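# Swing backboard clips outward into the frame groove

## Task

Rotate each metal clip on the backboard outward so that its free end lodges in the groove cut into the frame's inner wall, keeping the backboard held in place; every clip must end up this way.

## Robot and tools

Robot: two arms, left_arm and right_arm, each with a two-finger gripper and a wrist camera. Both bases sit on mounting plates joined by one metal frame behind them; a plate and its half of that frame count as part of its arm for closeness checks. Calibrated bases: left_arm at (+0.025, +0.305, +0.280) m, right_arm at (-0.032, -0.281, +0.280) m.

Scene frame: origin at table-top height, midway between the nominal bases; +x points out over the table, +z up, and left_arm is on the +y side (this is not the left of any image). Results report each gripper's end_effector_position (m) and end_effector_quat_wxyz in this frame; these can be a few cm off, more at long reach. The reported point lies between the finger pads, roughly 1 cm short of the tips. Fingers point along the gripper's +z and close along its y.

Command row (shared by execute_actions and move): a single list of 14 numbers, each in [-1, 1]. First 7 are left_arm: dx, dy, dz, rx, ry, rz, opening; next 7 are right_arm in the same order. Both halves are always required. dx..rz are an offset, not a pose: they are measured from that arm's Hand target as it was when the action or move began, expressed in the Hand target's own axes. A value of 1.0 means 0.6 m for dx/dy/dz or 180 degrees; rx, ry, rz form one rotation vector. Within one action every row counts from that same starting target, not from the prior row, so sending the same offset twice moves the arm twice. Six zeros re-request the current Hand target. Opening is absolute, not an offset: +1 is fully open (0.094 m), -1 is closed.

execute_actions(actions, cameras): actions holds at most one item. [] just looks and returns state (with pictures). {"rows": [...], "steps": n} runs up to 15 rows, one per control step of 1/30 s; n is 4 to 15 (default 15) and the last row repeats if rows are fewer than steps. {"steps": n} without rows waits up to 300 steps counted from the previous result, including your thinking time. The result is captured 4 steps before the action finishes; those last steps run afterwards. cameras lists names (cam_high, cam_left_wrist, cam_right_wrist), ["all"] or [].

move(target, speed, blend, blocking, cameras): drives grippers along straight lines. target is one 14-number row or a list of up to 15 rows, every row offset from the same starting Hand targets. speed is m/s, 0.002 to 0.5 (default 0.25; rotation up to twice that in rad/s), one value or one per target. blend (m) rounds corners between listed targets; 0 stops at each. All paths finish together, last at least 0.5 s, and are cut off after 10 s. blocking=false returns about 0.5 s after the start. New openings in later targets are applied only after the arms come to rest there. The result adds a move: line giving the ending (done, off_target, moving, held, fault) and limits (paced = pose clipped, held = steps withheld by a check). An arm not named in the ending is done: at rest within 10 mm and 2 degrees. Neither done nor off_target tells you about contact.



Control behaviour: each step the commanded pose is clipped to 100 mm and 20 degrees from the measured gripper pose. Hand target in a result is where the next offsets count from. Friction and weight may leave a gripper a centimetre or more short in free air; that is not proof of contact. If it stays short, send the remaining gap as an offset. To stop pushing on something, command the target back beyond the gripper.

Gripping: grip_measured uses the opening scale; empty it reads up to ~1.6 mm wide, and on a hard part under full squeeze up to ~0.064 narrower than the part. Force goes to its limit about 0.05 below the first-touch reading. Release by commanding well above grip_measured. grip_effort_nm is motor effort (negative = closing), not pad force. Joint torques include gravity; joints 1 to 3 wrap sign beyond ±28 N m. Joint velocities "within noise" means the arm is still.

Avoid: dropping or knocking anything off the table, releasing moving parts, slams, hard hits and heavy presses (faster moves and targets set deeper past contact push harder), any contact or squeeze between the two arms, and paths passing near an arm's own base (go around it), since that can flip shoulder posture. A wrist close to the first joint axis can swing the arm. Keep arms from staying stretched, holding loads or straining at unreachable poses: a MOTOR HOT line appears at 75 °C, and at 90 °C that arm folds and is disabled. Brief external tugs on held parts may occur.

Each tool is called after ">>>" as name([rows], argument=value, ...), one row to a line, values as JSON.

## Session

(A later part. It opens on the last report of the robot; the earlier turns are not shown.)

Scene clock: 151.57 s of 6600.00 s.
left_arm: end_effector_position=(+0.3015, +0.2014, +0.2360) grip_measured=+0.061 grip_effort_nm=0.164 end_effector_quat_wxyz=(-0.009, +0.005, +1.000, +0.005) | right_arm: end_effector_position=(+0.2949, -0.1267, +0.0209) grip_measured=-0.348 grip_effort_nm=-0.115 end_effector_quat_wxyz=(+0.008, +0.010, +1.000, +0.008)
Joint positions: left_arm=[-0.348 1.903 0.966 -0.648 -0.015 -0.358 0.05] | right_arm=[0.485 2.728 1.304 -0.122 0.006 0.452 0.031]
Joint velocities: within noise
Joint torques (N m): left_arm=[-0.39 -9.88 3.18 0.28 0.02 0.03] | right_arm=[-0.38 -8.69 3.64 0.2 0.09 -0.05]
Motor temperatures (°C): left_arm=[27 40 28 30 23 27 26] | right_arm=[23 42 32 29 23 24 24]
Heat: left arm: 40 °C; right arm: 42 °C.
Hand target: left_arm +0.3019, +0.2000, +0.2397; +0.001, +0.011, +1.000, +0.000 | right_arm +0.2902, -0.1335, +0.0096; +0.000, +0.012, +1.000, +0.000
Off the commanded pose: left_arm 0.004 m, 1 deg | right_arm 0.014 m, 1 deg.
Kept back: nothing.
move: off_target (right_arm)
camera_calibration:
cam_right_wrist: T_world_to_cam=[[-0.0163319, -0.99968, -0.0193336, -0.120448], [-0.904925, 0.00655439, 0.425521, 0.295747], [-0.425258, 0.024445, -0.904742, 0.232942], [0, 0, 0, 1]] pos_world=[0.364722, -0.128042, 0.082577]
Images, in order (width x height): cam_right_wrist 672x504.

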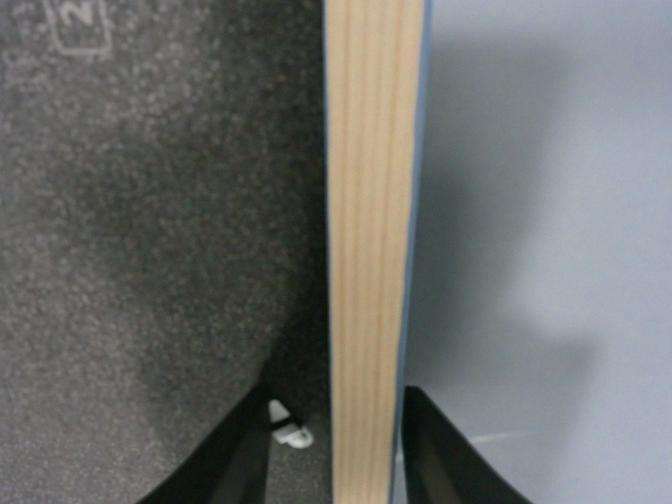

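>>> move(target=[0,0,0,0,0,0,0.064,0,0,0,0,0,0,-0.45], speed=0.03, cameras=["cam_right_wrist"])

>>> zoom_image(camera="cam_right_wrist", region=[180, 254, 430, 504])

Scene clock: 152.53 s of 6600.00 s.
left_arm: end_effector_position=(+0.3015, +0.2014, +0.2360) grip_measured=+0.061 grip_effort_nm=0.168 end_effector_quat_wxyz=(-0.009, +0.005, +1.000, +0.005) | right_arm: end_effector_position=(+0.2950, -0.1265, +0.0209) grip_measured=-0.448 grip_effort_nm=-0.168 end_effector_quat_wxyz=(+0.008, +0.011, +1.000, +0.009)
Joint positions: left_arm=[-0.348 1.903 0.966 -0.648 -0.015 -0.358 0.05] | right_arm=[0.485 2.728 1.304 -0.121 0.004 0.452 0.026]
Joint velocities: within noise
Joint torques (N m): left_arm=[-0.35 -9.88 3.19 0.28 0.01 0.03] | right_arm=[-0.31 -8.66 3.62 0.2 0.1 -0.07]
Motor temperatures (°C): left_arm=[27 40 28 30 23 27 26] | right_arm=[23 41 32 29 23 24 24]
Heat: left arm: 40 °C; right arm: 41 °C.
Hand target: left_arm +0.3019, +0.2000, +0.2397; +0.001, +0.011, +1.000, +0.000 | right_arm +0.2902, -0.1334, +0.0096; +0.000, +0.012, +1.000, +0.000
Off the commanded pose: left_arm 0.004 m, 1 deg | right_arm 0.014 m, 1 deg.
Kept back: nothing.
move: off_target (right_arm)
camera_calibration:
cam_right_wrist: T_world_to_cam=[[-0.0166861, -0.999632, -0.0213793, -0.120031], [-0.904877, 0.00600135, 0.425632, 0.295736], [-0.425347, 0.0264477, -0.904644, 0.233255], [0, 0, 0, 1]] pos_world=[0.364816, -0.12793, 0.0825714]
Images, in order (width x height): cam_right_wrist 672x504.

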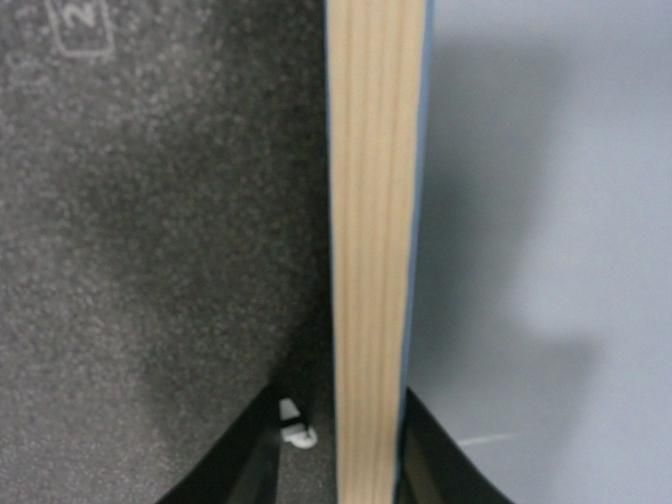

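Scaled by 2.016 from the camera's 672x504 image, which has a finer 960x720 frame.

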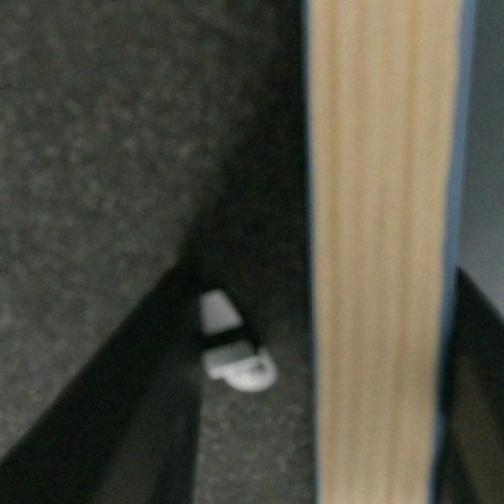

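>>> move(target=[0,0,0,0,0,0,0.064,0,0,0,0,0,0,-0.58], speed=0.03, cameras=["cam_right_wrist"])

>>> zoom_image(camera="cam_right_wrist", region=[180, 254, 430, 504])

>>> move(target=[0,0,0,0,0,0,0.064,0,0,0,0,0,0,-0.66], speed=0.03, cameras=["cam_right_wrist"])

>>> zoom_image(camera="cam_right_wrist", region=[180, 254, 430, 504])

Scene clock: 153.47 s of 6600.00 s.
left_arm: end_effector_position=(+0.3015, +0.2014, +0.2360) grip_measured=+0.061 grip_effort_nm=0.164 end_effector_quat_wxyz=(-0.009, +0.005, +1.000, +0.005) | right_arm: end_effector_position=(+0.2953, -0.1280, +0.0208) grip_measured=-0.577 grip_effort_nm=-0.164 end_effector_quat_wxyz=(+0.008, +0.012, +1.000, +0.007)
Joint positions: left_arm=[-0.348 1.903 0.966 -0.648 -0.015 -0.358 0.05] | right_arm=[0.482 2.729 1.304 -0.122 0.007 0.452 0.02]
Joint velocities: within noise
Joint torques (N m): left_arm=[-0.38 -9.88 3.18 0.29 0.02 0.03] | right_arm=[-0.06 -8.69 3.64 0.18 0.08 -0.08]
Motor temperatures (°C): left_arm=[27 40 28 30 23 27 26] | right_arm=[23 41 32 29 23 24 24]
Heat: left arm: 40 °C; right arm: 41 °C.
Hand target: left_arm +0.3019, +0.2000, +0.2397; +0.001, +0.011, +1.000, +0.000 | right_arm +0.2902, -0.1334, +0.0096; +0.000, +0.012, +1.000, +0.000
Off the commanded pose: left_arm 0.004 m, 1 deg | right_arm 0.013 m, 1 deg.
Kept back: nothing.
move: off_target (right_arm)
camera_calibration:
cam_right_wrist: T_world_to_cam=[[-0.0193985, -0.999648, -0.01811, -0.120809], [-0.904941, 0.00985359, 0.425422, 0.296621], [-0.425094, 0.0246411, -0.904814, 0.232994], [0, 0, 0, 1]] pos_world=[0.365126, -0.12943, 0.0824393]
Images, in order (width x height): cam_right_wrist 672x504.

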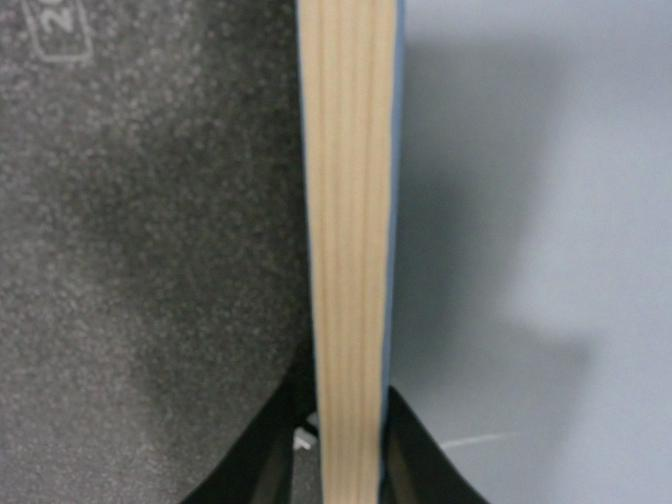

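Scaled by 2.016 from the camera's 672x504 image, which has a finer 960x720 frame.

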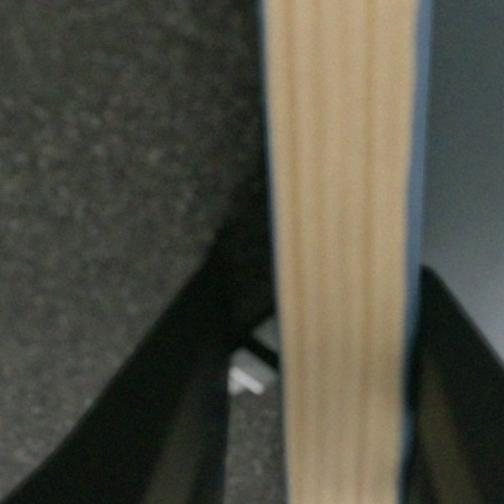

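Scene clock: 154.17 s of 6600.00 s.
left_arm: end_effector_position=(+0.3015, +0.2014, +0.2360) grip_measured=+0.061 grip_effort_nm=0.168 end_effector_quat_wxyz=(-0.009, +0.005, +1.000, +0.005) | right_arm: end_effector_position=(+0.2951, -0.1288, +0.0208) grip_measured=-0.655 grip_effort_nm=-0.300 end_effector_quat_wxyz=(+0.007, +0.011, +1.000, +0.006)
Joint positions: left_arm=[-0.348 1.903 0.966 -0.648 -0.015 -0.358 0.05] | right_arm=[0.481 2.729 1.304 -0.124 0.009 0.451 0.016]
Joint velocities: within noise
Joint torques (N m): left_arm=[-0.38 -9.88 3.17 0.28 0.02 0.02] | right_arm=[-0.29 -8.57 3.67 0.22 0.06 -0.05]
Motor temperatures (°C): left_arm=[27 40 28 30 23 27 26] | right_arm=[23 41 32 29 23 24 24]
Heat: left arm: 40 °C; right arm: 41 °C.
Hand target: left_arm +0.3019, +0.2000, +0.2397; +0.001, +0.011, +1.000, +0.000 | right_arm +0.2901, -0.1334, +0.0096; +0.000, +0.012, +1.000, +0.000
Off the commanded pose: left_arm 0.004 m, 1 deg | right_arm 0.013 m, 1 deg.
Kept back: nothing.
move: off_target (right_arm)
camera_calibration:
cam_right_wrist: T_world_to_cam=[[-0.0182856, -0.999717, -0.0151869, -0.122029], [-0.904625, 0.0100735, 0.426089, 0.296423], [-0.425816, 0.0215297, -0.904554, 0.232746], [0, 0, 0, 1]] pos_world=[0.365027, -0.129991, 0.0823749]
Images, in order (width x height): cam_right_wrist 672x504.

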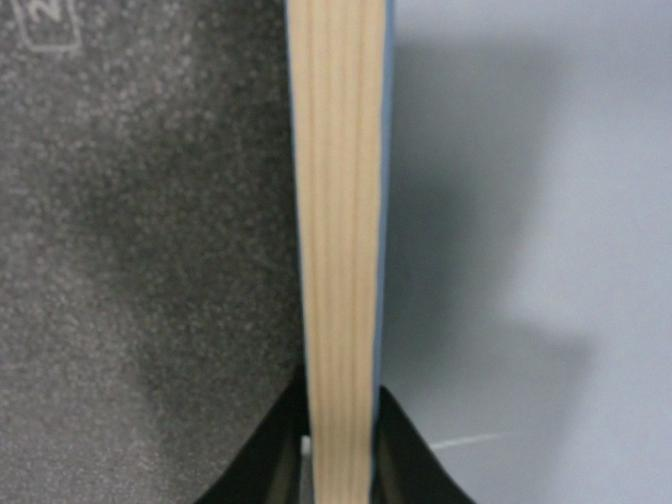

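Scaled by 2.016 from the camera's 672x504 image, which has a finer 960x720 frame.

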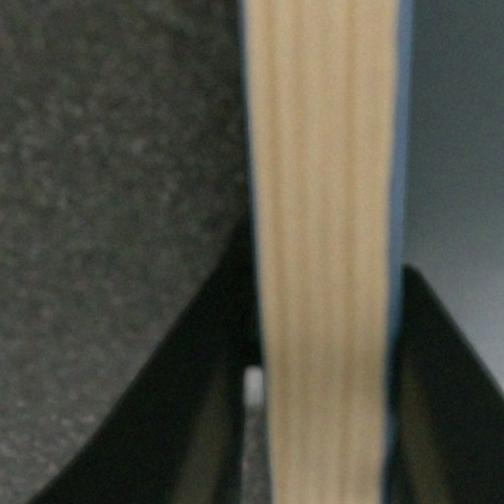

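>>> move(target=[0,0,0,0,0,0,0.064,0,0,0,0,0,0,-0.70], speed=0.03, cameras=[])

>>> move([
  [0,0,0,0,0,0,0.064,0,0,0,0,0,0,-0.3],
  [0,0,0,0,0,0,0.064,0.005,0,-0.07,0,0,0,0.064],
], speed=0.1, cameras=["cam_right_wrist"])

>>> zoom_image(camera="cam_right_wrist", region=[180, 254, 430, 504])

Scene clock: 155.10 s of 6600.00 s.
left_arm: end_effector_position=(+0.3015, +0.2014, +0.2360) grip_measured=+0.061 grip_effort_nm=0.164 end_effector_quat_wxyz=(-0.009, +0.005, +1.000, +0.005) | right_arm: end_effector_position=(+0.2950, -0.1296, +0.0204) grip_measured=-0.699 grip_effort_nm=-0.120 end_effector_quat_wxyz=(+0.007, +0.012, +1.000, +0.004)
Joint positions: left_arm=[-0.348 1.903 0.966 -0.648 -0.015 -0.358 0.05] | right_arm=[0.481 2.73 1.304 -0.124 0.012 0.451 0.014]
Joint velocities: within noise
Joint torques (N m): left_arm=[-0.35 -9.87 3.19 0.28 0.02 0.03] | right_arm=[-0.23 -8.77 3.63 0.22 0.01 -0.02]
Motor temperatures (°C): left_arm=[27 40 28 30 23 27 26] | right_arm=[23 41 32 29 23 24 24]
Heat: left arm: 40 °C; right arm: 41 °C.
Hand target: left_arm +0.3019, +0.2000, +0.2397; +0.001, +0.011, +1.000, +0.000 | right_arm +0.2902, -0.1334, +0.0096; +0.000, +0.012, +1.000, +0.000
Off the commanded pose: left_arm 0.004 m, 1 deg | right_arm 0.012 m, 1 deg.
Kept back: nothing.
move: off_target (right_arm)
No camera images: "cameras" was empty.

Scene clock: 157.13 s of 6600.00 s.
left_arm: end_effector_position=(+0.3015, +0.2014, +0.2360) grip_measured=+0.061 grip_effort_nm=0.168 end_effector_quat_wxyz=(-0.009, +0.005, +1.000, +0.005) | right_arm: end_effector_position=(+0.2898, -0.1324, +0.0467) grip_measured=+0.062 grip_effort_nm=0.051 end_effector_quat_wxyz=(+0.003, +0.012, +1.000, +0.002)
Joint positions: left_arm=[-0.348 1.903 0.966 -0.648 -0.015 -0.358 0.05] | right_arm=[0.481 2.632 1.239 -0.166 0.012 0.451 0.05]
Joint velocities: within noise
Joint torques (N m): left_arm=[-0.38 -9.88 3.19 0.28 0.01 0.04] | right_arm=[0.34 -12.74 2.04 0.01 0.03 -0.01]
Motor temperatures (°C): left_arm=[27 40 28 30 23 27 26] | right_arm=[23 41 32 29 23 24 24]
Heat: left arm: 40 °C; right arm: 41 °C.
Hand target: left_arm +0.3019, +0.2000, +0.2397; +0.001, +0.011, +1.000, +0.000 | right_arm +0.2870, -0.1334, +0.0515; +0.000, +0.012, +1.000, +0.000
Off the commanded pose: left_arm 0.004 m, 1 deg | right_arm 0.006 m, 0 deg.
Kept back: nothing.
move: done
camera_calibration:
cam_right_wrist: T_world_to_cam=[[-0.0186655, -0.999793, -0.00815052, -0.12553], [-0.901287, 0.0132964, 0.433017, 0.27971], [-0.432819, 0.0154284, -0.901349, 0.255052], [0, 0, 0, 1]] pos_world=[0.360147, -0.133158, 0.107748]
Images, in order (width x height): cam_right_wrist 672x504.

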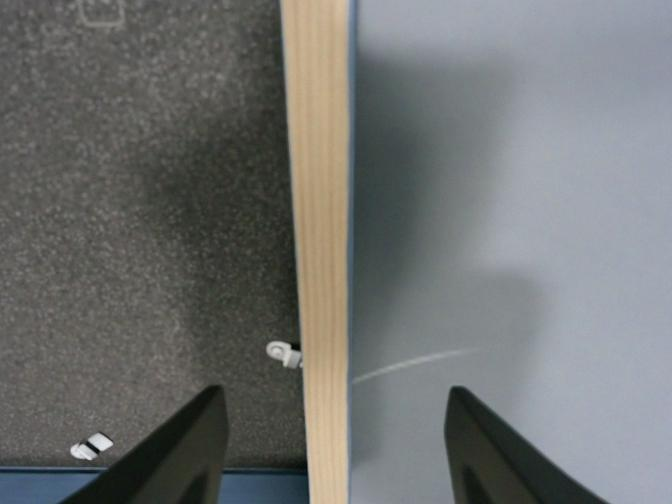

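Scaled by 2.016 from the camera's 672x504 image, which has a finer 960x720 frame.

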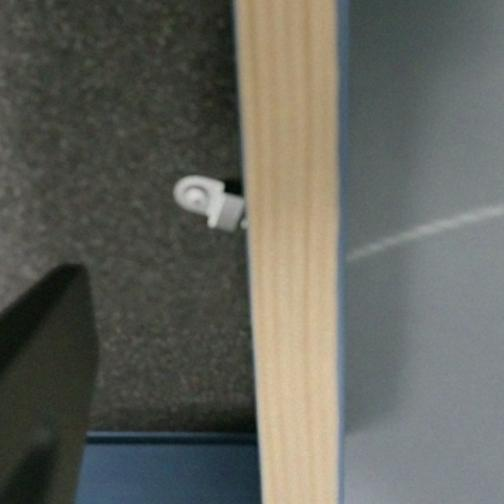

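>>> zoom_image(camera="cam_right_wrist", region=[240, 320, 320, 380])

Scaled by 6.300 from the camera's 672x504 image, which has a finer 960x720 frame.

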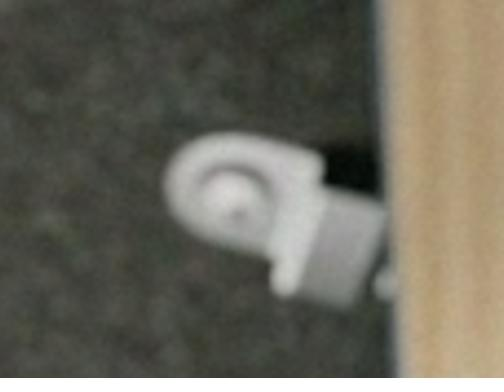

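>>> move([
  [0,0,0,0,0,0,0.064,0.024,0,-0.02,0,0,0,0.064],
  [0,0,0,0,0,0,0.064,0.0225,0,0.045,0,0,0,0.064],
], speed=0.08, cameras=["cam_right_wrist"])

>>> zoom_image(camera="cam_right_wrist", region=[180, 254, 430, 504])

Scene clock: 159.67 s of 6600.00 s.
left_arm: end_effector_position=(+0.3015, +0.2014, +0.2360) grip_measured=+0.061 grip_effort_nm=0.164 end_effector_quat_wxyz=(-0.009, +0.005, +1.000, +0.005) | right_arm: end_effector_position=(+0.2748, -0.1336, +0.0319) grip_measured=+0.062 grip_effort_nm=0.037 end_effector_quat_wxyz=(+0.001, +0.011, +1.000, +0.001)
Joint positions: left_arm=[-0.348 1.903 0.966 -0.648 -0.015 -0.358 0.05] | right_arm=[0.495 2.667 1.201 -0.099 0.012 0.465 0.05]
Joint velocities: within noise
Joint torques (N m): left_arm=[-0.36 -9.89 3.17 0.29 0.02 0.03] | right_arm=[0.31 -8.83 3.56 0.24 0.01 0.06]
Motor temperatures (°C): left_arm=[27 40 28 30 23 27 26] | right_arm=[23 42 32 29 23 24 24]
Heat: left arm: 40 °C; right arm: 42 °C.
Hand target: left_arm +0.3018, +0.2000, +0.2397; +0.001, +0.011, +1.000, +0.000 | right_arm +0.2737, -0.1331, +0.0246; +0.000, +0.012, +1.000, +0.000
Off the commanded pose: left_arm 0.004 m, 1 deg | right_arm 0.008 m, 0 deg.
Kept back: nothing.
move: done
camera_calibration:
cam_right_wrist: T_world_to_cam=[[-0.0182446, -0.999817, -0.00583547, -0.1273], [-0.899083, 0.0138526, 0.437559, 0.271933], [-0.437398, 0.0132297, -0.899171, 0.236161], [0, 0, 0, 1]] pos_world=[0.345464, -0.134168, 0.092619]
Images, in order (width x height): cam_right_wrist 672x504.

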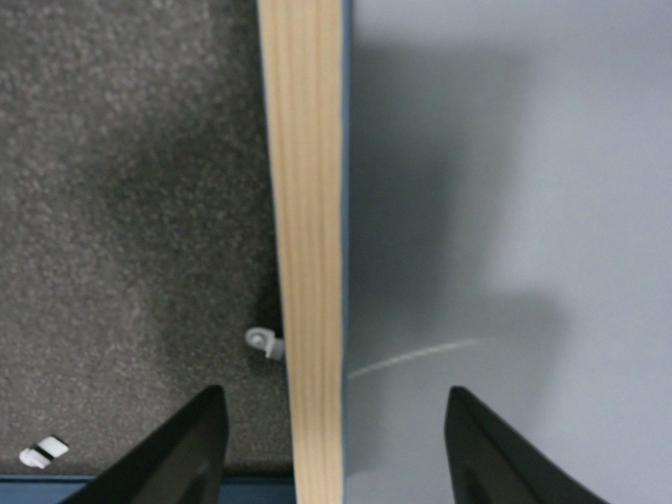

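Scaled by 2.016 from the camera's 672x504 image, which has a finer 960x720 frame.

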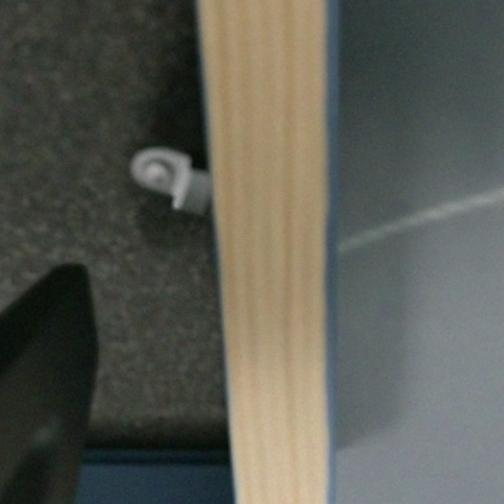

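>>> move([
  [0,0,0,0,0,0,0.064,0,0.0067,-0.035,0,0,0,0.064],
  [0,0,0,0,0,0,0.064,0,0.0067,0.014,0,0,0,0.064],
], speed=0.08, cameras=[])

>>> move(target=[0,0,0,0,0,0,0.064,0,0,0.0045,0,0,0,0.064], speed=0.04, cameras=["cam_right_wrist"])

>>> zoom_image(camera="cam_right_wrist", region=[210, 254, 460, 504])

Scene clock: 160.97 s of 6600.00 s.
left_arm: end_effector_position=(+0.3015, +0.2014, +0.2360) grip_measured=+0.061 grip_effort_nm=0.168 end_effector_quat_wxyz=(-0.009, +0.005, +1.000, +0.005) | right_arm: end_effector_position=(+0.2751, -0.1302, +0.0239) grip_measured=+0.062 grip_effort_nm=0.046 end_effector_quat_wxyz=(+0.001, +0.012, +1.000, +0.001)
Joint positions: left_arm=[-0.348 1.903 0.966 -0.648 -0.015 -0.358 0.05] | right_arm=[0.503 2.698 1.225 -0.092 0.012 0.474 0.05]
Joint velocities: within noise
Joint torques (N m): left_arm=[-0.36 -9.89 3.18 0.29 0.02 0.03] | right_arm=[0.61 -8.72 3.58 0.24 0.04 0.04]
Motor temperatures (°C): left_arm=[27 40 28 30 23 27 26] | right_arm=[23 42 32 29 23 24 24]
Heat: left arm: 40 °C; right arm: 42 °C.
Hand target: left_arm +0.3018, +0.2000, +0.2397; +0.001, +0.011, +1.000, +0.000 | right_arm +0.2737, -0.1291, +0.0161; +0.000, +0.012, +1.000, +0.000
Off the commanded pose: left_arm 0.004 m, 1 deg | right_arm 0.008 m, 0 deg.
Kept back: nothing.
move: done
No camera images: "cameras" was empty.

Scene clock: 161.67 s of 6600.00 s.
left_arm: end_effector_position=(+0.3015, +0.2014, +0.2360) grip_measured=+0.061 grip_effort_nm=0.164 end_effector_quat_wxyz=(-0.009, +0.005, +1.000, +0.005) | right_arm: end_effector_position=(+0.2767, -0.1295, +0.0224) grip_measured=+0.062 grip_effort_nm=0.046 end_effector_quat_wxyz=(+0.003, +0.012, +1.000, +0.002)
Joint positions: left_arm=[-0.348 1.903 0.966 -0.648 -0.015 -0.358 0.05] | right_arm=[0.503 2.704 1.231 -0.087 0.012 0.474 0.05]
Joint velocities: within noise
Joint torques (N m): left_arm=[-0.36 -9.88 3.19 0.28 0.02 0.04] | right_arm=[0.76 -8.68 3.51 0.25 0.06 0.06]
Motor temperatures (°C): left_arm=[27 40 28 30 23 27 26] | right_arm=[23 42 32 29 23 24 24]
Heat: left arm: 40 °C; right arm: 42 °C.
Hand target: left_arm +0.3018, +0.2000, +0.2397; +0.001, +0.011, +1.000, +0.000 | right_arm +0.2738, -0.1291, +0.0135; +0.000, +0.012, +1.000, +0.000
Off the commanded pose: left_arm 0.004 m, 1 deg | right_arm 0.010 m, 0 deg.
Kept back: nothing.
move: done
camera_calibration:
cam_right_wrist: T_world_to_cam=[[-0.0197982, -0.999775, -0.00765189, -0.12276], [-0.900586, 0.014509, 0.434436, 0.278281], [-0.434227, 0.0154922, -0.90067, 0.22786], [0, 0, 0, 1]] pos_world=[0.347128, -0.1303, 0.0833923]
Images, in order (width x height): cam_right_wrist 672x504.

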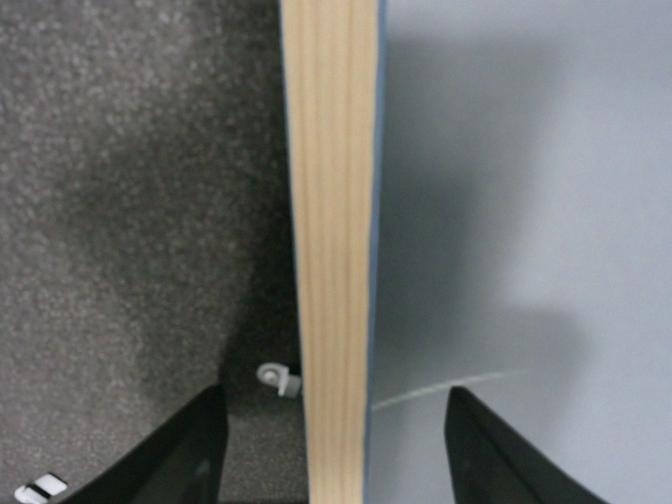

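Scaled by 2.016 from the camera's 672x504 image, which has a finer 960x720 frame.

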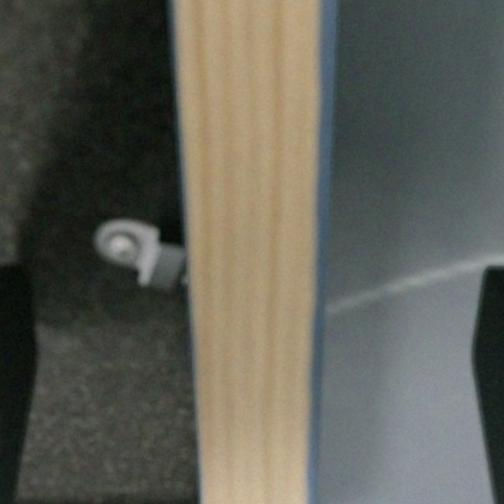

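>>> move(target=[0,0,0,0,0,0,0.064,0.0015,0,0.004,0,0,0,0.064], speed=0.04, cameras=[])

>>> move(target=[0,0,0,0,0,0,0.064,0,0,0,0,0,0,-0.45], speed=0.04, cameras=["cam_right_wrist"])

>>> zoom_image(camera="cam_right_wrist", region=[210, 254, 460, 504])

Scene clock: 163.77 s of 6600.00 s.
left_arm: end_effector_position=(+0.3015, +0.2014, +0.2360) grip_measured=+0.061 grip_effort_nm=0.164 end_effector_quat_wxyz=(-0.009, +0.005, +1.000, +0.005) | right_arm: end_effector_position=(+0.2755, -0.1300, +0.0200) grip_measured=+0.062 grip_effort_nm=0.042 end_effector_quat_wxyz=(+0.002, +0.013, +1.000, +0.002)
Joint positions: left_arm=[-0.348 1.903 0.966 -0.648 -0.015 -0.358 0.05] | right_arm=[0.503 2.712 1.231 -0.081 0.012 0.475 0.05]
Joint velocities: within noise
Joint torques (N m): left_arm=[-0.38 -9.88 3.19 0.28 0.02 0.03] | right_arm=[0.66 -8.58 3.73 0.26 0.04 0]
Motor temperatures (°C): left_arm=[27 40 28 30 23 27 26] | right_arm=[23 42 32 29 23 24 24]
Heat: left arm: 40 °C; right arm: 42 °C.
Hand target: left_arm +0.3018, +0.2000, +0.2397; +0.001, +0.011, +1.000, +0.000 | right_arm +0.2728, -0.1291, +0.0110; +0.000, +0.012, +1.000, +0.000
Off the commanded pose: left_arm 0.004 m, 1 deg | right_arm 0.009 m, 0 deg.
Kept back: nothing.
move: done
No camera images: "cameras" was empty.

Scene clock: 164.47 s of 6600.00 s.
left_arm: end_effector_position=(+0.3016, +0.2013, +0.2360) grip_measured=+0.061 grip_effort_nm=0.164 end_effector_quat_wxyz=(-0.008, +0.005, +1.000, +0.005) | right_arm: end_effector_position=(+0.2757, -0.1295, +0.0200) grip_measured=-0.448 grip_effort_nm=-0.120 end_effector_quat_wxyz=(+0.002, +0.013, +1.000, +0.003)
Joint positions: left_arm=[-0.348 1.903 0.966 -0.648 -0.015 -0.358 0.05] | right_arm=[0.503 2.712 1.231 -0.079 0.01 0.475 0.026]
Joint velocities: within noise
Joint torques (N m): left_arm=[-0.36 -9.89 3.21 0.28 0.02 0.03] | right_arm=[0.58 -8.65 3.6 0.23 0.04 0.02]
Motor temperatures (°C): left_arm=[27 40 28 30 23 27 26] | right_arm=[23 42 32 29 23 24 24]
Heat: left arm: 40 °C; right arm: 42 °C.
Hand target: left_arm +0.3019, +0.1999, +0.2397; +0.001, +0.011, +1.000, +0.000 | right_arm +0.2727, -0.1291, +0.0110; +0.000, +0.012, +1.000, +0.000
Off the commanded pose: left_arm 0.004 m, 1 deg | right_arm 0.009 m, 0 deg.
Kept back: nothing.
move: done
camera_calibration:
cam_right_wrist: T_world_to_cam=[[-0.020938, -0.999732, -0.0098706, -0.122423], [-0.900283, 0.0145597, 0.435061, 0.278366], [-0.4348, 0.0179956, -0.900347, 0.225697], [0, 0, 0, 1]] pos_world=[0.346178, -0.130504, 0.0808906]
Images, in order (width x height): cam_right_wrist 672x504.

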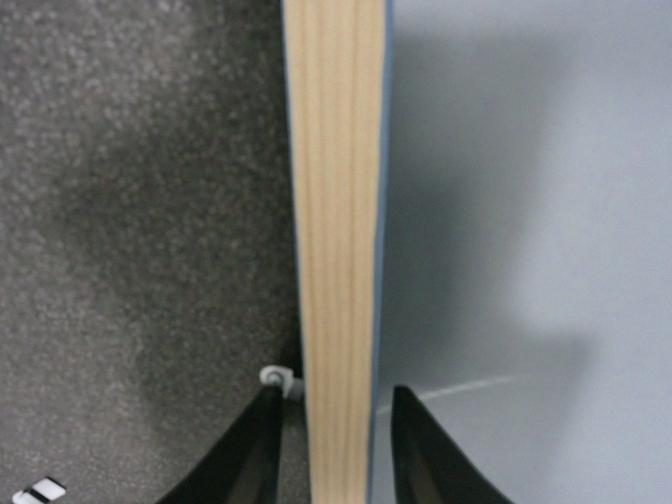

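Scaled by 2.016 from the camera's 672x504 image, which has a finer 960x720 frame.

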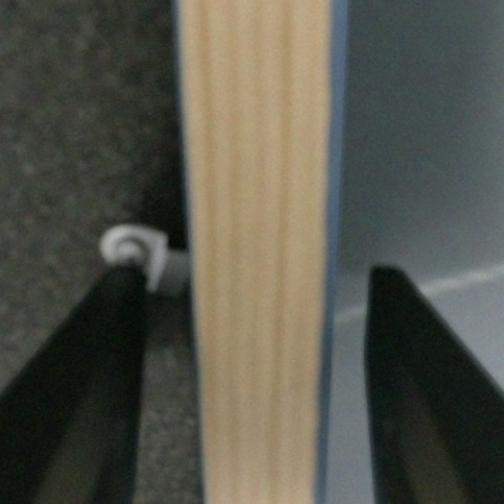

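>>> move(target=[0,0,0,0,0,0,0.064,0,0,0,0,0,0,-0.55], speed=0.04, cameras=["cam_right_wrist"])

>>> zoom_image(camera="cam_right_wrist", region=[210, 254, 460, 504])

>>> move(target=[0,0,0,0,0,0,0.064,0,0,0,0,0,0,-0.62], speed=0.04, cameras=["cam_right_wrist"])

>>> zoom_image(camera="cam_right_wrist", region=[210, 254, 460, 504])

Scene clock: 165.43 s of 6600.00 s.
left_arm: end_effector_position=(+0.3016, +0.2013, +0.2360) grip_measured=+0.061 grip_effort_nm=0.164 end_effector_quat_wxyz=(-0.008, +0.005, +1.000, +0.005) | right_arm: end_effector_position=(+0.2759, -0.1287, +0.0200) grip_measured=-0.548 grip_effort_nm=-0.110 end_effector_quat_wxyz=(+0.002, +0.013, +1.000, +0.005)
Joint positions: left_arm=[-0.348 1.903 0.966 -0.648 -0.015 -0.358 0.05] | right_arm=[0.503 2.712 1.232 -0.079 0.007 0.475 0.021]
Joint velocities: within noise
Joint torques (N m): left_arm=[-0.36 -9.88 3.18 0.28 0.02 0.03] | right_arm=[0.5 -8.76 3.56 0.21 0.06 0.05]
Motor temperatures (°C): left_arm=[27 40 28 30 23 27 26] | right_arm=[23 41 32 29 23 24 24]
Heat: left arm: 40 °C; right arm: 41 °C.
Hand target: left_arm +0.3019, +0.1999, +0.2397; +0.001, +0.011, +1.000, +0.000 | right_arm +0.2727, -0.1291, +0.0110; +0.000, +0.012, +1.000, +0.000
Off the commanded pose: left_arm 0.004 m, 1 deg | right_arm 0.010 m, 1 deg.
Kept back: nothing.
move: done
camera_calibration:
cam_right_wrist: T_world_to_cam=[[-0.0209346, -0.999693, -0.0132823, -0.121611], [-0.900304, 0.0130728, 0.435066, 0.278383], [-0.434759, 0.021066, -0.900301, 0.226244], [0, 0, 0, 1]] pos_world=[0.346445, -0.129979, 0.080957]
Images, in order (width x height): cam_right_wrist 672x504.

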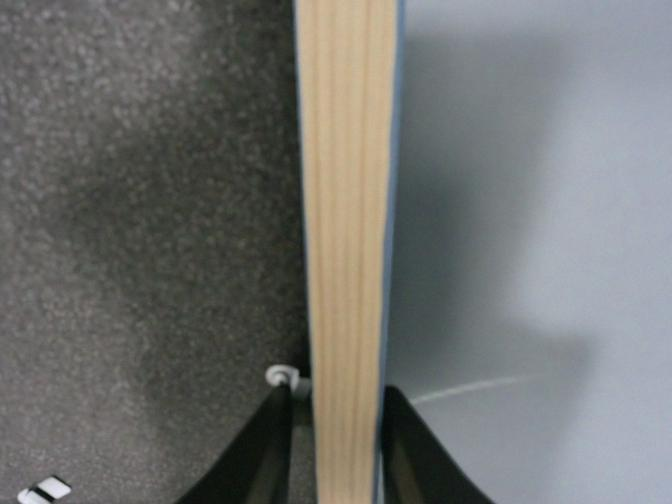

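Scaled by 2.016 from the camera's 672x504 image, which has a finer 960x720 frame.

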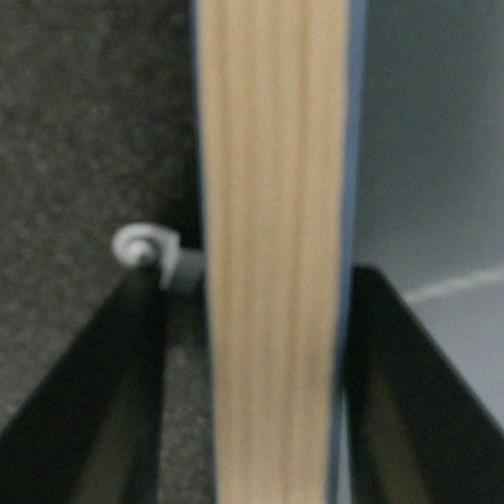

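Scene clock: 166.13 s of 6600.00 s.
left_arm: end_effector_position=(+0.3016, +0.2013, +0.2360) grip_measured=+0.061 grip_effort_nm=0.159 end_effector_quat_wxyz=(-0.008, +0.005, +1.000, +0.005) | right_arm: end_effector_position=(+0.2760, -0.1280, +0.0201) grip_measured=-0.617 grip_effort_nm=-0.222 end_effector_quat_wxyz=(+0.002, +0.013, +1.000, +0.007)
Joint positions: left_arm=[-0.348 1.903 0.966 -0.648 -0.015 -0.358 0.05] | right_arm=[0.503 2.712 1.232 -0.078 0.003 0.475 0.018]
Joint velocities: left_arm=[within noise] | right_arm=[-0.022 0.007 -0.012 -0.051 -0.007 0.154 0]
Joint torques (N m): left_arm=[-0.35 -9.88 3.18 0.28 0.02 0.03] | right_arm=[0.54 -8.53 3.7 0.19 0.13 0.04]
Motor temperatures (°C): left_arm=[27 40 28 30 23 27 26] | right_arm=[23 41 32 29 23 24 24]
Heat: left arm: 40 °C; right arm: 41 °C.
Hand target: left_arm +0.3019, +0.1999, +0.2397; +0.001, +0.011, +1.000, +0.000 | right_arm +0.2728, -0.1290, +0.0111; +0.000, +0.012, +1.000, +0.000
Off the commanded pose: left_arm 0.004 m, 1 deg | right_arm 0.010 m, 1 deg.
Kept back: nothing.
move: done
camera_calibration:
cam_right_wrist: T_world_to_cam=[[-0.0209253, -0.999633, -0.0172005, -0.12075], [-0.90003, 0.0113436, 0.43568, 0.278085], [-0.435325, 0.0245977, -0.899937, 0.226882], [0, 0, 0, 1]] pos_world=[0.346526, -0.129441, 0.0809462]
Images, in order (width x height): cam_right_wrist 672x504.

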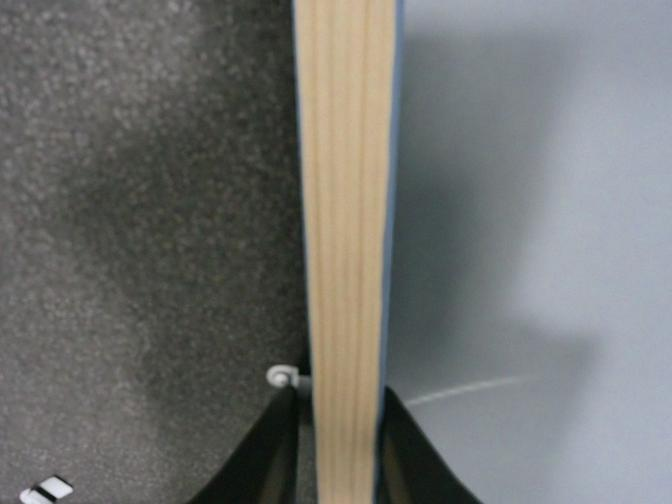

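Scaled by 2.016 from the camera's 672x504 image, which has a finer 960x720 frame.

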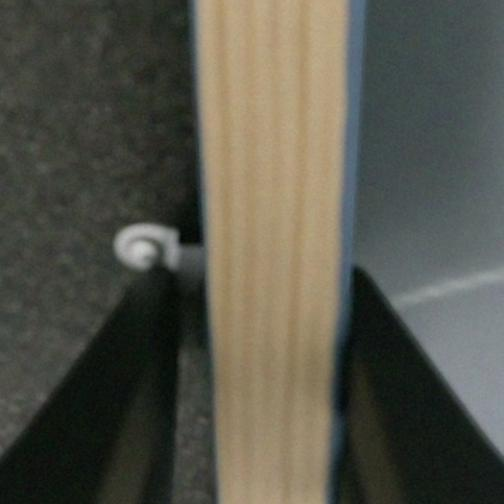

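Now aligned. Opening and lifting to check.

>>> move([
  [0,0,0,0,0,0,0.064,0,0,0,0,0,0,-0.3],
  [0,0,0,0,0,0,0.064,-0.01,0,-0.11,0,0,0,0.064],
], speed=0.1, cameras=["cam_right_wrist"])

>>> zoom_image(camera="cam_right_wrist", region=[240, 270, 340, 345])

Scene clock: 168.80 s of 6600.00 s.
left_arm: end_effector_position=(+0.3016, +0.2013, +0.2360) grip_measured=+0.061 grip_effort_nm=0.164 end_effector_quat_wxyz=(-0.008, +0.005, +1.000, +0.005) | right_arm: end_effector_position=(+0.2811, -0.1264, +0.0726) grip_measured=+0.062 grip_effort_nm=0.046 end_effector_quat_wxyz=(+0.002, +0.013, +1.000, +0.006)
Joint positions: left_arm=[-0.348 1.903 0.966 -0.648 -0.015 -0.358 0.05] | right_arm=[0.503 2.534 1.177 -0.202 0.004 0.475 0.05]
Joint velocities: within noise
Joint torques (N m): left_arm=[-0.36 -9.85 3.18 0.28 0.02 0.03] | right_arm=[0.16 -12.23 2.21 -0.07 0.1 0.03]
Motor temperatures (°C): left_arm=[27 40 28 30 23 27 26] | right_arm=[23 41 31 28 23 24 24]
Heat: left arm: 40 °C; right arm: 41 °C.
Hand target: left_arm +0.3019, +0.2000, +0.2397; +0.001, +0.011, +1.000, +0.000 | right_arm +0.2789, -0.1291, +0.0771; +0.000, +0.012, +1.000, +0.000
Off the commanded pose: left_arm 0.004 m, 1 deg | right_arm 0.006 m, 1 deg.
Kept back: nothing.
move: done
camera_calibration:
cam_right_wrist: T_world_to_cam=[[-0.0209279, -0.999647, -0.0163414, -0.118204], [-0.899653, 0.0116998, 0.436448, 0.259643], [-0.436103, 0.0238355, -0.899581, 0.27642], [0, 0, 0, 1]] pos_world=[0.351662, -0.127789, 0.13341]
Images, in order (width x height): cam_right_wrist 672x504.

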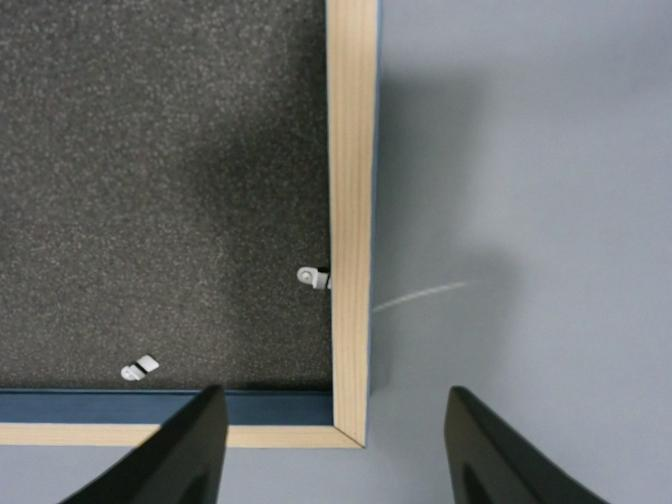

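Scaled by 5.040 from the camera's 672x504 image, which has a finer 960x720 frame.

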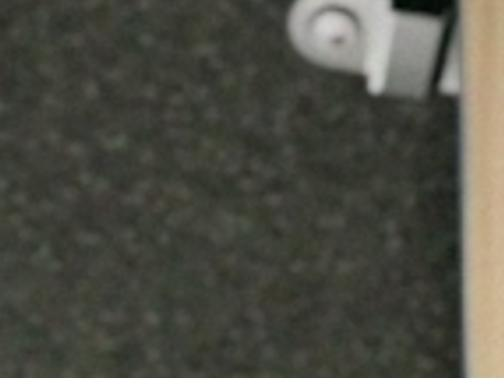

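>>> move([
  [0,0,0,0,0,0,0.064,0,0,-0.12,0,0,0,0.064],
  [0,0,0,0,0,0,0.064,0,-0.37,-0.22,0,0,0,0.064],
], speed=0.25, blend=0.03, cameras=[])

>>> move(target=[0.139,-0.425,0.25,0,0,0.5,0.2,0,0,0,0,0,0,0.064], speed=0.25, cameras=["cam_left_wrist"])

>>> zoom_image(camera="cam_left_wrist", region=[210, 254, 460, 504])

Scene clock: 171.07 s of 6600.00 s.
left_arm: end_effector_position=(+0.3016, +0.2013, +0.2360) grip_measured=+0.061 grip_effort_nm=0.164 end_effector_quat_wxyz=(-0.008, +0.005, +1.000, +0.005) | right_arm: end_effector_position=(+0.2652, -0.3499, +0.1999) grip_measured=+0.062 grip_effort_nm=0.037 end_effector_quat_wxyz=(-0.012, +0.017, +1.000, +0.002)
Joint positions: left_arm=[-0.348 1.903 0.966 -0.648 -0.015 -0.358 0.05] | right_arm=[-0.174 2.027 0.972 -0.528 0.009 -0.193 0.05]
Joint velocities: within noise
Joint torques (N m): left_arm=[-0.36 -9.89 3.17 0.28 0.02 0.03] | right_arm=[0.23 -10.4 5.98 -0.02 0.02 -0.09]
Motor temperatures (°C): left_arm=[27 40 28 30 23 27 26] | right_arm=[23 42 31 28 23 24 24]
Heat: left arm: 40 °C; right arm: 42 °C.
Hand target: left_arm +0.3019, +0.2000, +0.2397; +0.001, +0.011, +1.000, +0.000 | right_arm +0.2735, -0.3510, +0.2092; +0.000, +0.012, +1.000, +0.000
Off the commanded pose: left_arm 0.004 m, 1 deg | right_arm 0.012 m, 2 deg.
Kept back: nothing.
move: off_target (right_arm)
No camera images: "cameras" was empty.

Scene clock: 174.73 s of 6600.00 s.
left_arm: end_effector_position=(+0.2138, -0.0523, +0.0928) grip_measured=+0.197 grip_effort_nm=0.164 end_effector_quat_wxyz=(+0.006, +0.710, +0.704, +0.000) | right_arm: end_effector_position=(+0.2647, -0.3498, +0.1999) grip_measured=+0.062 grip_effort_nm=0.042 end_effector_quat_wxyz=(-0.013, +0.016, +1.000, +0.002)
Joint positions: left_arm=[-1.067 2.588 1.449 -0.424 -0.016 0.493 0.056] | right_arm=[-0.174 2.027 0.972 -0.53 0.009 -0.196 0.05]
Joint velocities: within noise
Joint torques (N m): left_arm=[-0.25 -10.47 5.08 0.12 0.02 0.03] | right_arm=[0.24 -10.26 6.09 -0.04 0 -0.06]
Motor temperatures (°C): left_arm=[27 40 28 30 23 27 26] | right_arm=[23 42 32 28 23 24 24]
Heat: left arm: 40 °C; right arm: 42 °C.
Hand target: left_arm +0.2133, -0.0532, +0.0895; +0.000, +0.715, +0.700, +0.001 | right_arm +0.2735, -0.3510, +0.2092; +0.000, +0.012, +1.000, +0.000
Off the commanded pose: left_arm 0.003 m, 1 deg | right_arm 0.013 m, 2 deg.
Kept back: nothing.
move: off_target (right_arm)
camera_calibration:
cam_left_wrist: T_world_to_cam=[[-0.999986, 0.00530955, -0.00063818, 0.215003], [0.0046002, 0.914904, 0.403646, 0.0519762], [0.00272705, 0.403637, -0.914915, 0.189025], [0, 0, 0, 1]] pos_world=[0.214245, -0.124992, 0.152099]
Images, in order (width x height): cam_left_wrist 672x504.

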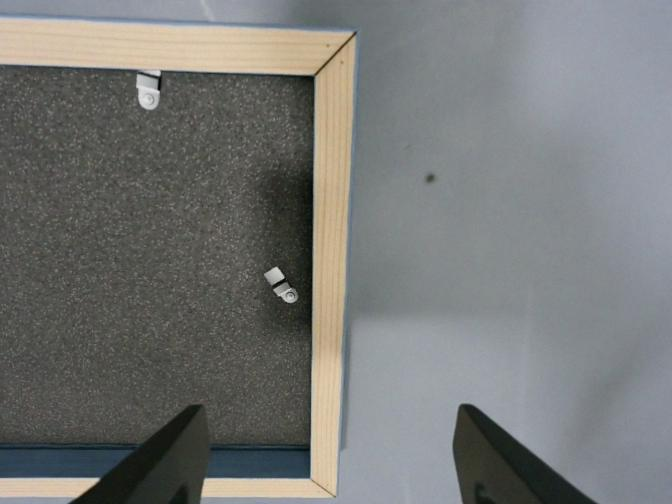

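Scaled by 2.016 from the camera's 672x504 image, which has a finer 960x720 frame.

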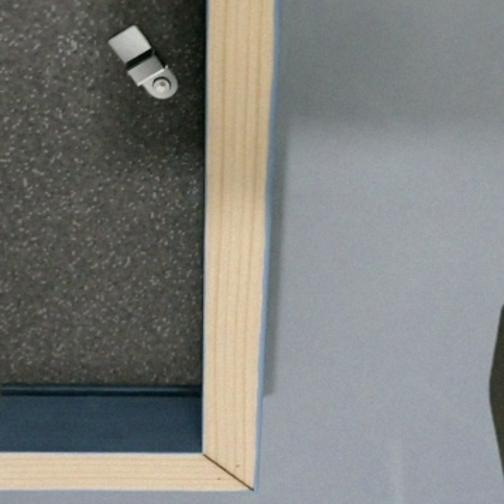

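>>> move(target=[0,0.002,0.1,0,0,0,0.2,0,0,0,0,0,0,0.064], speed=0.1, cameras=["cam_left_wrist"])

>>> zoom_image(camera="cam_left_wrist", region=[180, 254, 430, 504])

Scene clock: 176.20 s of 6600.00 s.
left_arm: end_effector_position=(+0.2107, -0.0482, +0.0329) grip_measured=+0.197 grip_effort_nm=0.168 end_effector_quat_wxyz=(-0.007, +0.713, +0.701, +0.004) | right_arm: end_effector_position=(+0.2646, -0.3498, +0.1999) grip_measured=+0.062 grip_effort_nm=0.046 end_effector_quat_wxyz=(-0.013, +0.016, +1.000, +0.002)
Joint positions: left_arm=[-1.067 2.779 1.539 -0.351 -0.016 0.5 0.056] | right_arm=[-0.174 2.027 0.972 -0.531 0.009 -0.196 0.05]
Joint velocities: within noise
Joint torques (N m): left_arm=[0.06 -10.99 4.37 0.3 0 0.03] | right_arm=[0.38 -10.37 6.08 -0.04 0.01 -0.03]
Motor temperatures (°C): left_arm=[27 40 28 30 23 27 26] | right_arm=[23 42 32 28 23 24 24]
Heat: left arm: 40 °C; right arm: 42 °C.
Hand target: left_arm +0.2146, -0.0533, +0.0295; +0.000, +0.715, +0.700, +0.001 | right_arm +0.2734, -0.3510, +0.2092; +0.000, +0.012, +1.000, +0.000
Off the commanded pose: left_arm 0.007 m, 1 deg | right_arm 0.013 m, 2 deg.
Kept back: nothing.
move: off_target (right_arm)
camera_calibration:
cam_left_wrist: T_world_to_cam=[[-0.999842, 0.0127726, 0.0123842, 0.211794], [0.0168297, 0.904738, 0.425636, 0.0686088], [-0.00576801, 0.425777, -0.90481, 0.135085], [0, 0, 0, 1]] pos_world=[0.211385, -0.122294, 0.0904014]
Images, in order (width x height): cam_left_wrist 672x504.

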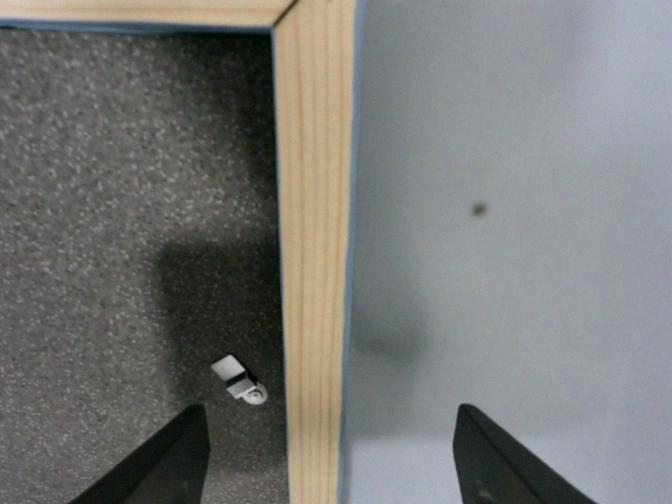

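Scaled by 2.016 from the camera's 672x504 image, which has a finer 960x720 frame.

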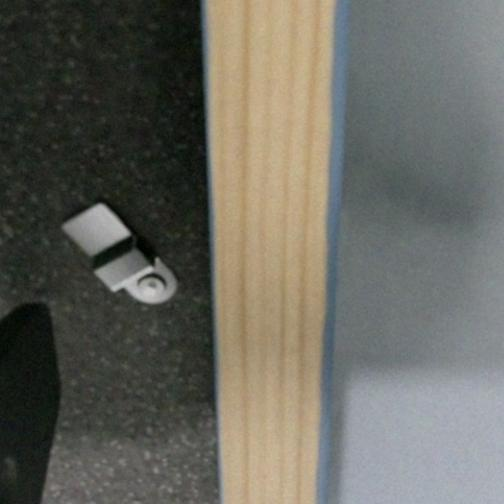

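>>> move([
  [-0.0087,0.0048,-0.04,0,0,0,0.2,0,0,0,0,0,0,0.064],
  [-0.0087,0.0048,0.004,0,0,0,0.2,0,0,0,0,0,0,0.064],
], speed=0.1, cameras=["cam_left_wrist"])

>>> zoom_image(camera="cam_left_wrist", region=[180, 254, 430, 504])

Scene clock: 177.60 s of 6600.00 s.
left_arm: end_effector_position=(+0.2150, -0.0563, +0.0314) grip_measured=+0.197 grip_effort_nm=0.168 end_effector_quat_wxyz=(-0.002, +0.713, +0.701, +0.002) | right_arm: end_effector_position=(+0.2646, -0.3498, +0.1999) grip_measured=+0.062 grip_effort_nm=0.042 end_effector_quat_wxyz=(-0.013, +0.016, +1.000, +0.002)
Joint positions: left_arm=[-1.067 2.798 1.581 -0.364 -0.016 0.5 0.056] | right_arm=[-0.174 2.027 0.972 -0.531 0.009 -0.196 0.05]
Joint velocities: within noise
Joint torques (N m): left_arm=[0.06 -11 4.34 0.25 0.01 0.03] | right_arm=[0.23 -10.28 6.05 -0.11 0.02 -0.07]
Motor temperatures (°C): left_arm=[27 40 28 30 23 27 26] | right_arm=[23 42 32 28 23 24 24]
Heat: left arm: 40 °C; right arm: 42 °C.
Hand target: left_arm +0.2174, -0.0585, +0.0271; +0.001, +0.715, +0.700, +0.001 | right_arm +0.2735, -0.3510, +0.2092; +0.000, +0.012, +1.000, +0.000
Off the commanded pose: left_arm 0.005 m, 0 deg | right_arm 0.013 m, 2 deg.
Kept back: nothing.
move: off_target (right_arm)
camera_calibration:
cam_left_wrist: T_world_to_cam=[[-0.999886, 0.0131104, 0.00747773, 0.216368], [0.0150351, 0.908577, 0.417446, 0.0774162], [-0.00132121, 0.417511, -0.908671, 0.13593], [0, 0, 0, 1]] pos_world=[0.215359, -0.129928, 0.0895806]
Images, in order (width x height): cam_left_wrist 672x504.

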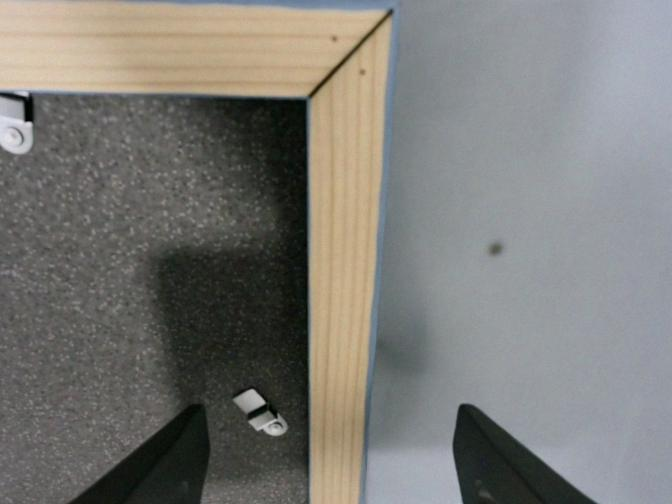

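Scaled by 2.016 from the camera's 672x504 image, which has a finer 960x720 frame.

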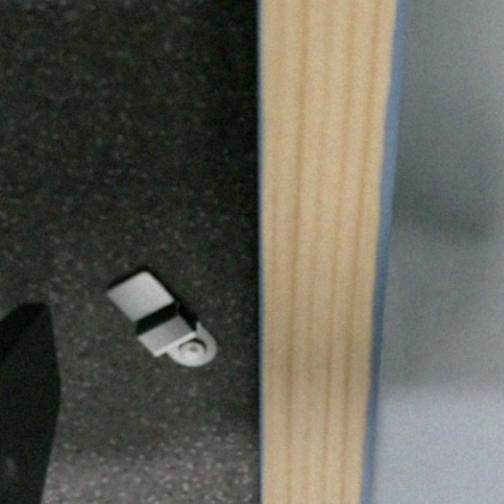

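>>> move([
  [0.004,-0.0027,-0.025,0,0,0,0.2,0,0,0,0,0,0,0.064],
  [0.004,-0.0027,0.009,0,0,0,0.2,0,0,0,0,0,0,0.064],
], speed=0.08, cameras=["cam_left_wrist"])

>>> zoom_image(camera="cam_left_wrist", region=[180, 254, 430, 504])

Scene clock: 178.70 s of 6600.00 s.
left_arm: end_effector_position=(+0.2122, -0.0512, +0.0259) grip_measured=+0.197 grip_effort_nm=0.164 end_effector_quat_wxyz=(-0.007, +0.713, +0.701, +0.003) | right_arm: end_effector_position=(+0.2646, -0.3498, +0.1999) grip_measured=+0.062 grip_effort_nm=0.042 end_effector_quat_wxyz=(-0.013, +0.016, +1.000, +0.002)
Joint positions: left_arm=[-1.067 2.809 1.571 -0.353 -0.016 0.5 0.056] | right_arm=[-0.174 2.027 0.972 -0.531 0.009 -0.196 0.05]
Joint velocities: within noise
Joint torques (N m): left_arm=[0.02 -10.86 4.49 0.31 0.01 0.03] | right_arm=[0.28 -10.41 6.15 -0.05 0.05 -0.09]
Motor temperatures (°C): left_arm=[27 40 28 30 23 27 26] | right_arm=[23 42 32 28 23 24 24]
Heat: left arm: 40 °C; right arm: 42 °C.
Hand target: left_arm +0.2158, -0.0560, +0.0217; +0.000, +0.715, +0.700, +0.001 | right_arm +0.2735, -0.3510, +0.2092; +0.000, +0.012, +1.000, +0.000
Off the commanded pose: left_arm 0.007 m, 1 deg | right_arm 0.013 m, 2 deg.
Kept back: nothing.
move: off_target (right_arm)
camera_calibration:
cam_left_wrist: T_world_to_cam=[[-0.999839, 0.0131532, 0.012208, 0.213429], [0.0170972, 0.904876, 0.425331, 0.0742596], [-0.00545228, 0.425471, -0.904955, 0.129962], [0, 0, 0, 1]] pos_world=[0.212834, -0.125298, 0.0834193]
Images, in order (width x height): cam_left_wrist 672x504.

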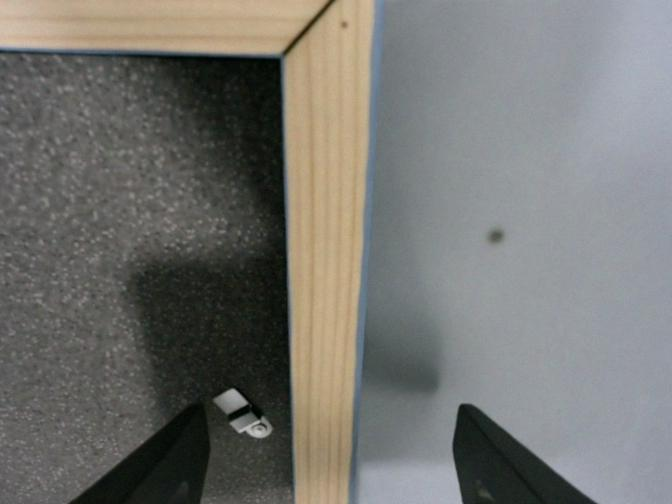

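Scaled by 2.016 from the camera's 672x504 image, which has a finer 960x720 frame.

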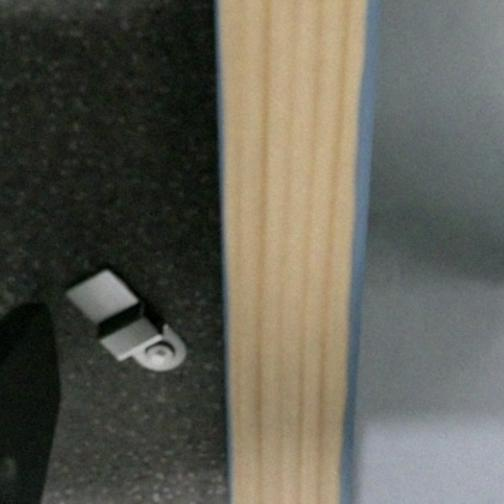

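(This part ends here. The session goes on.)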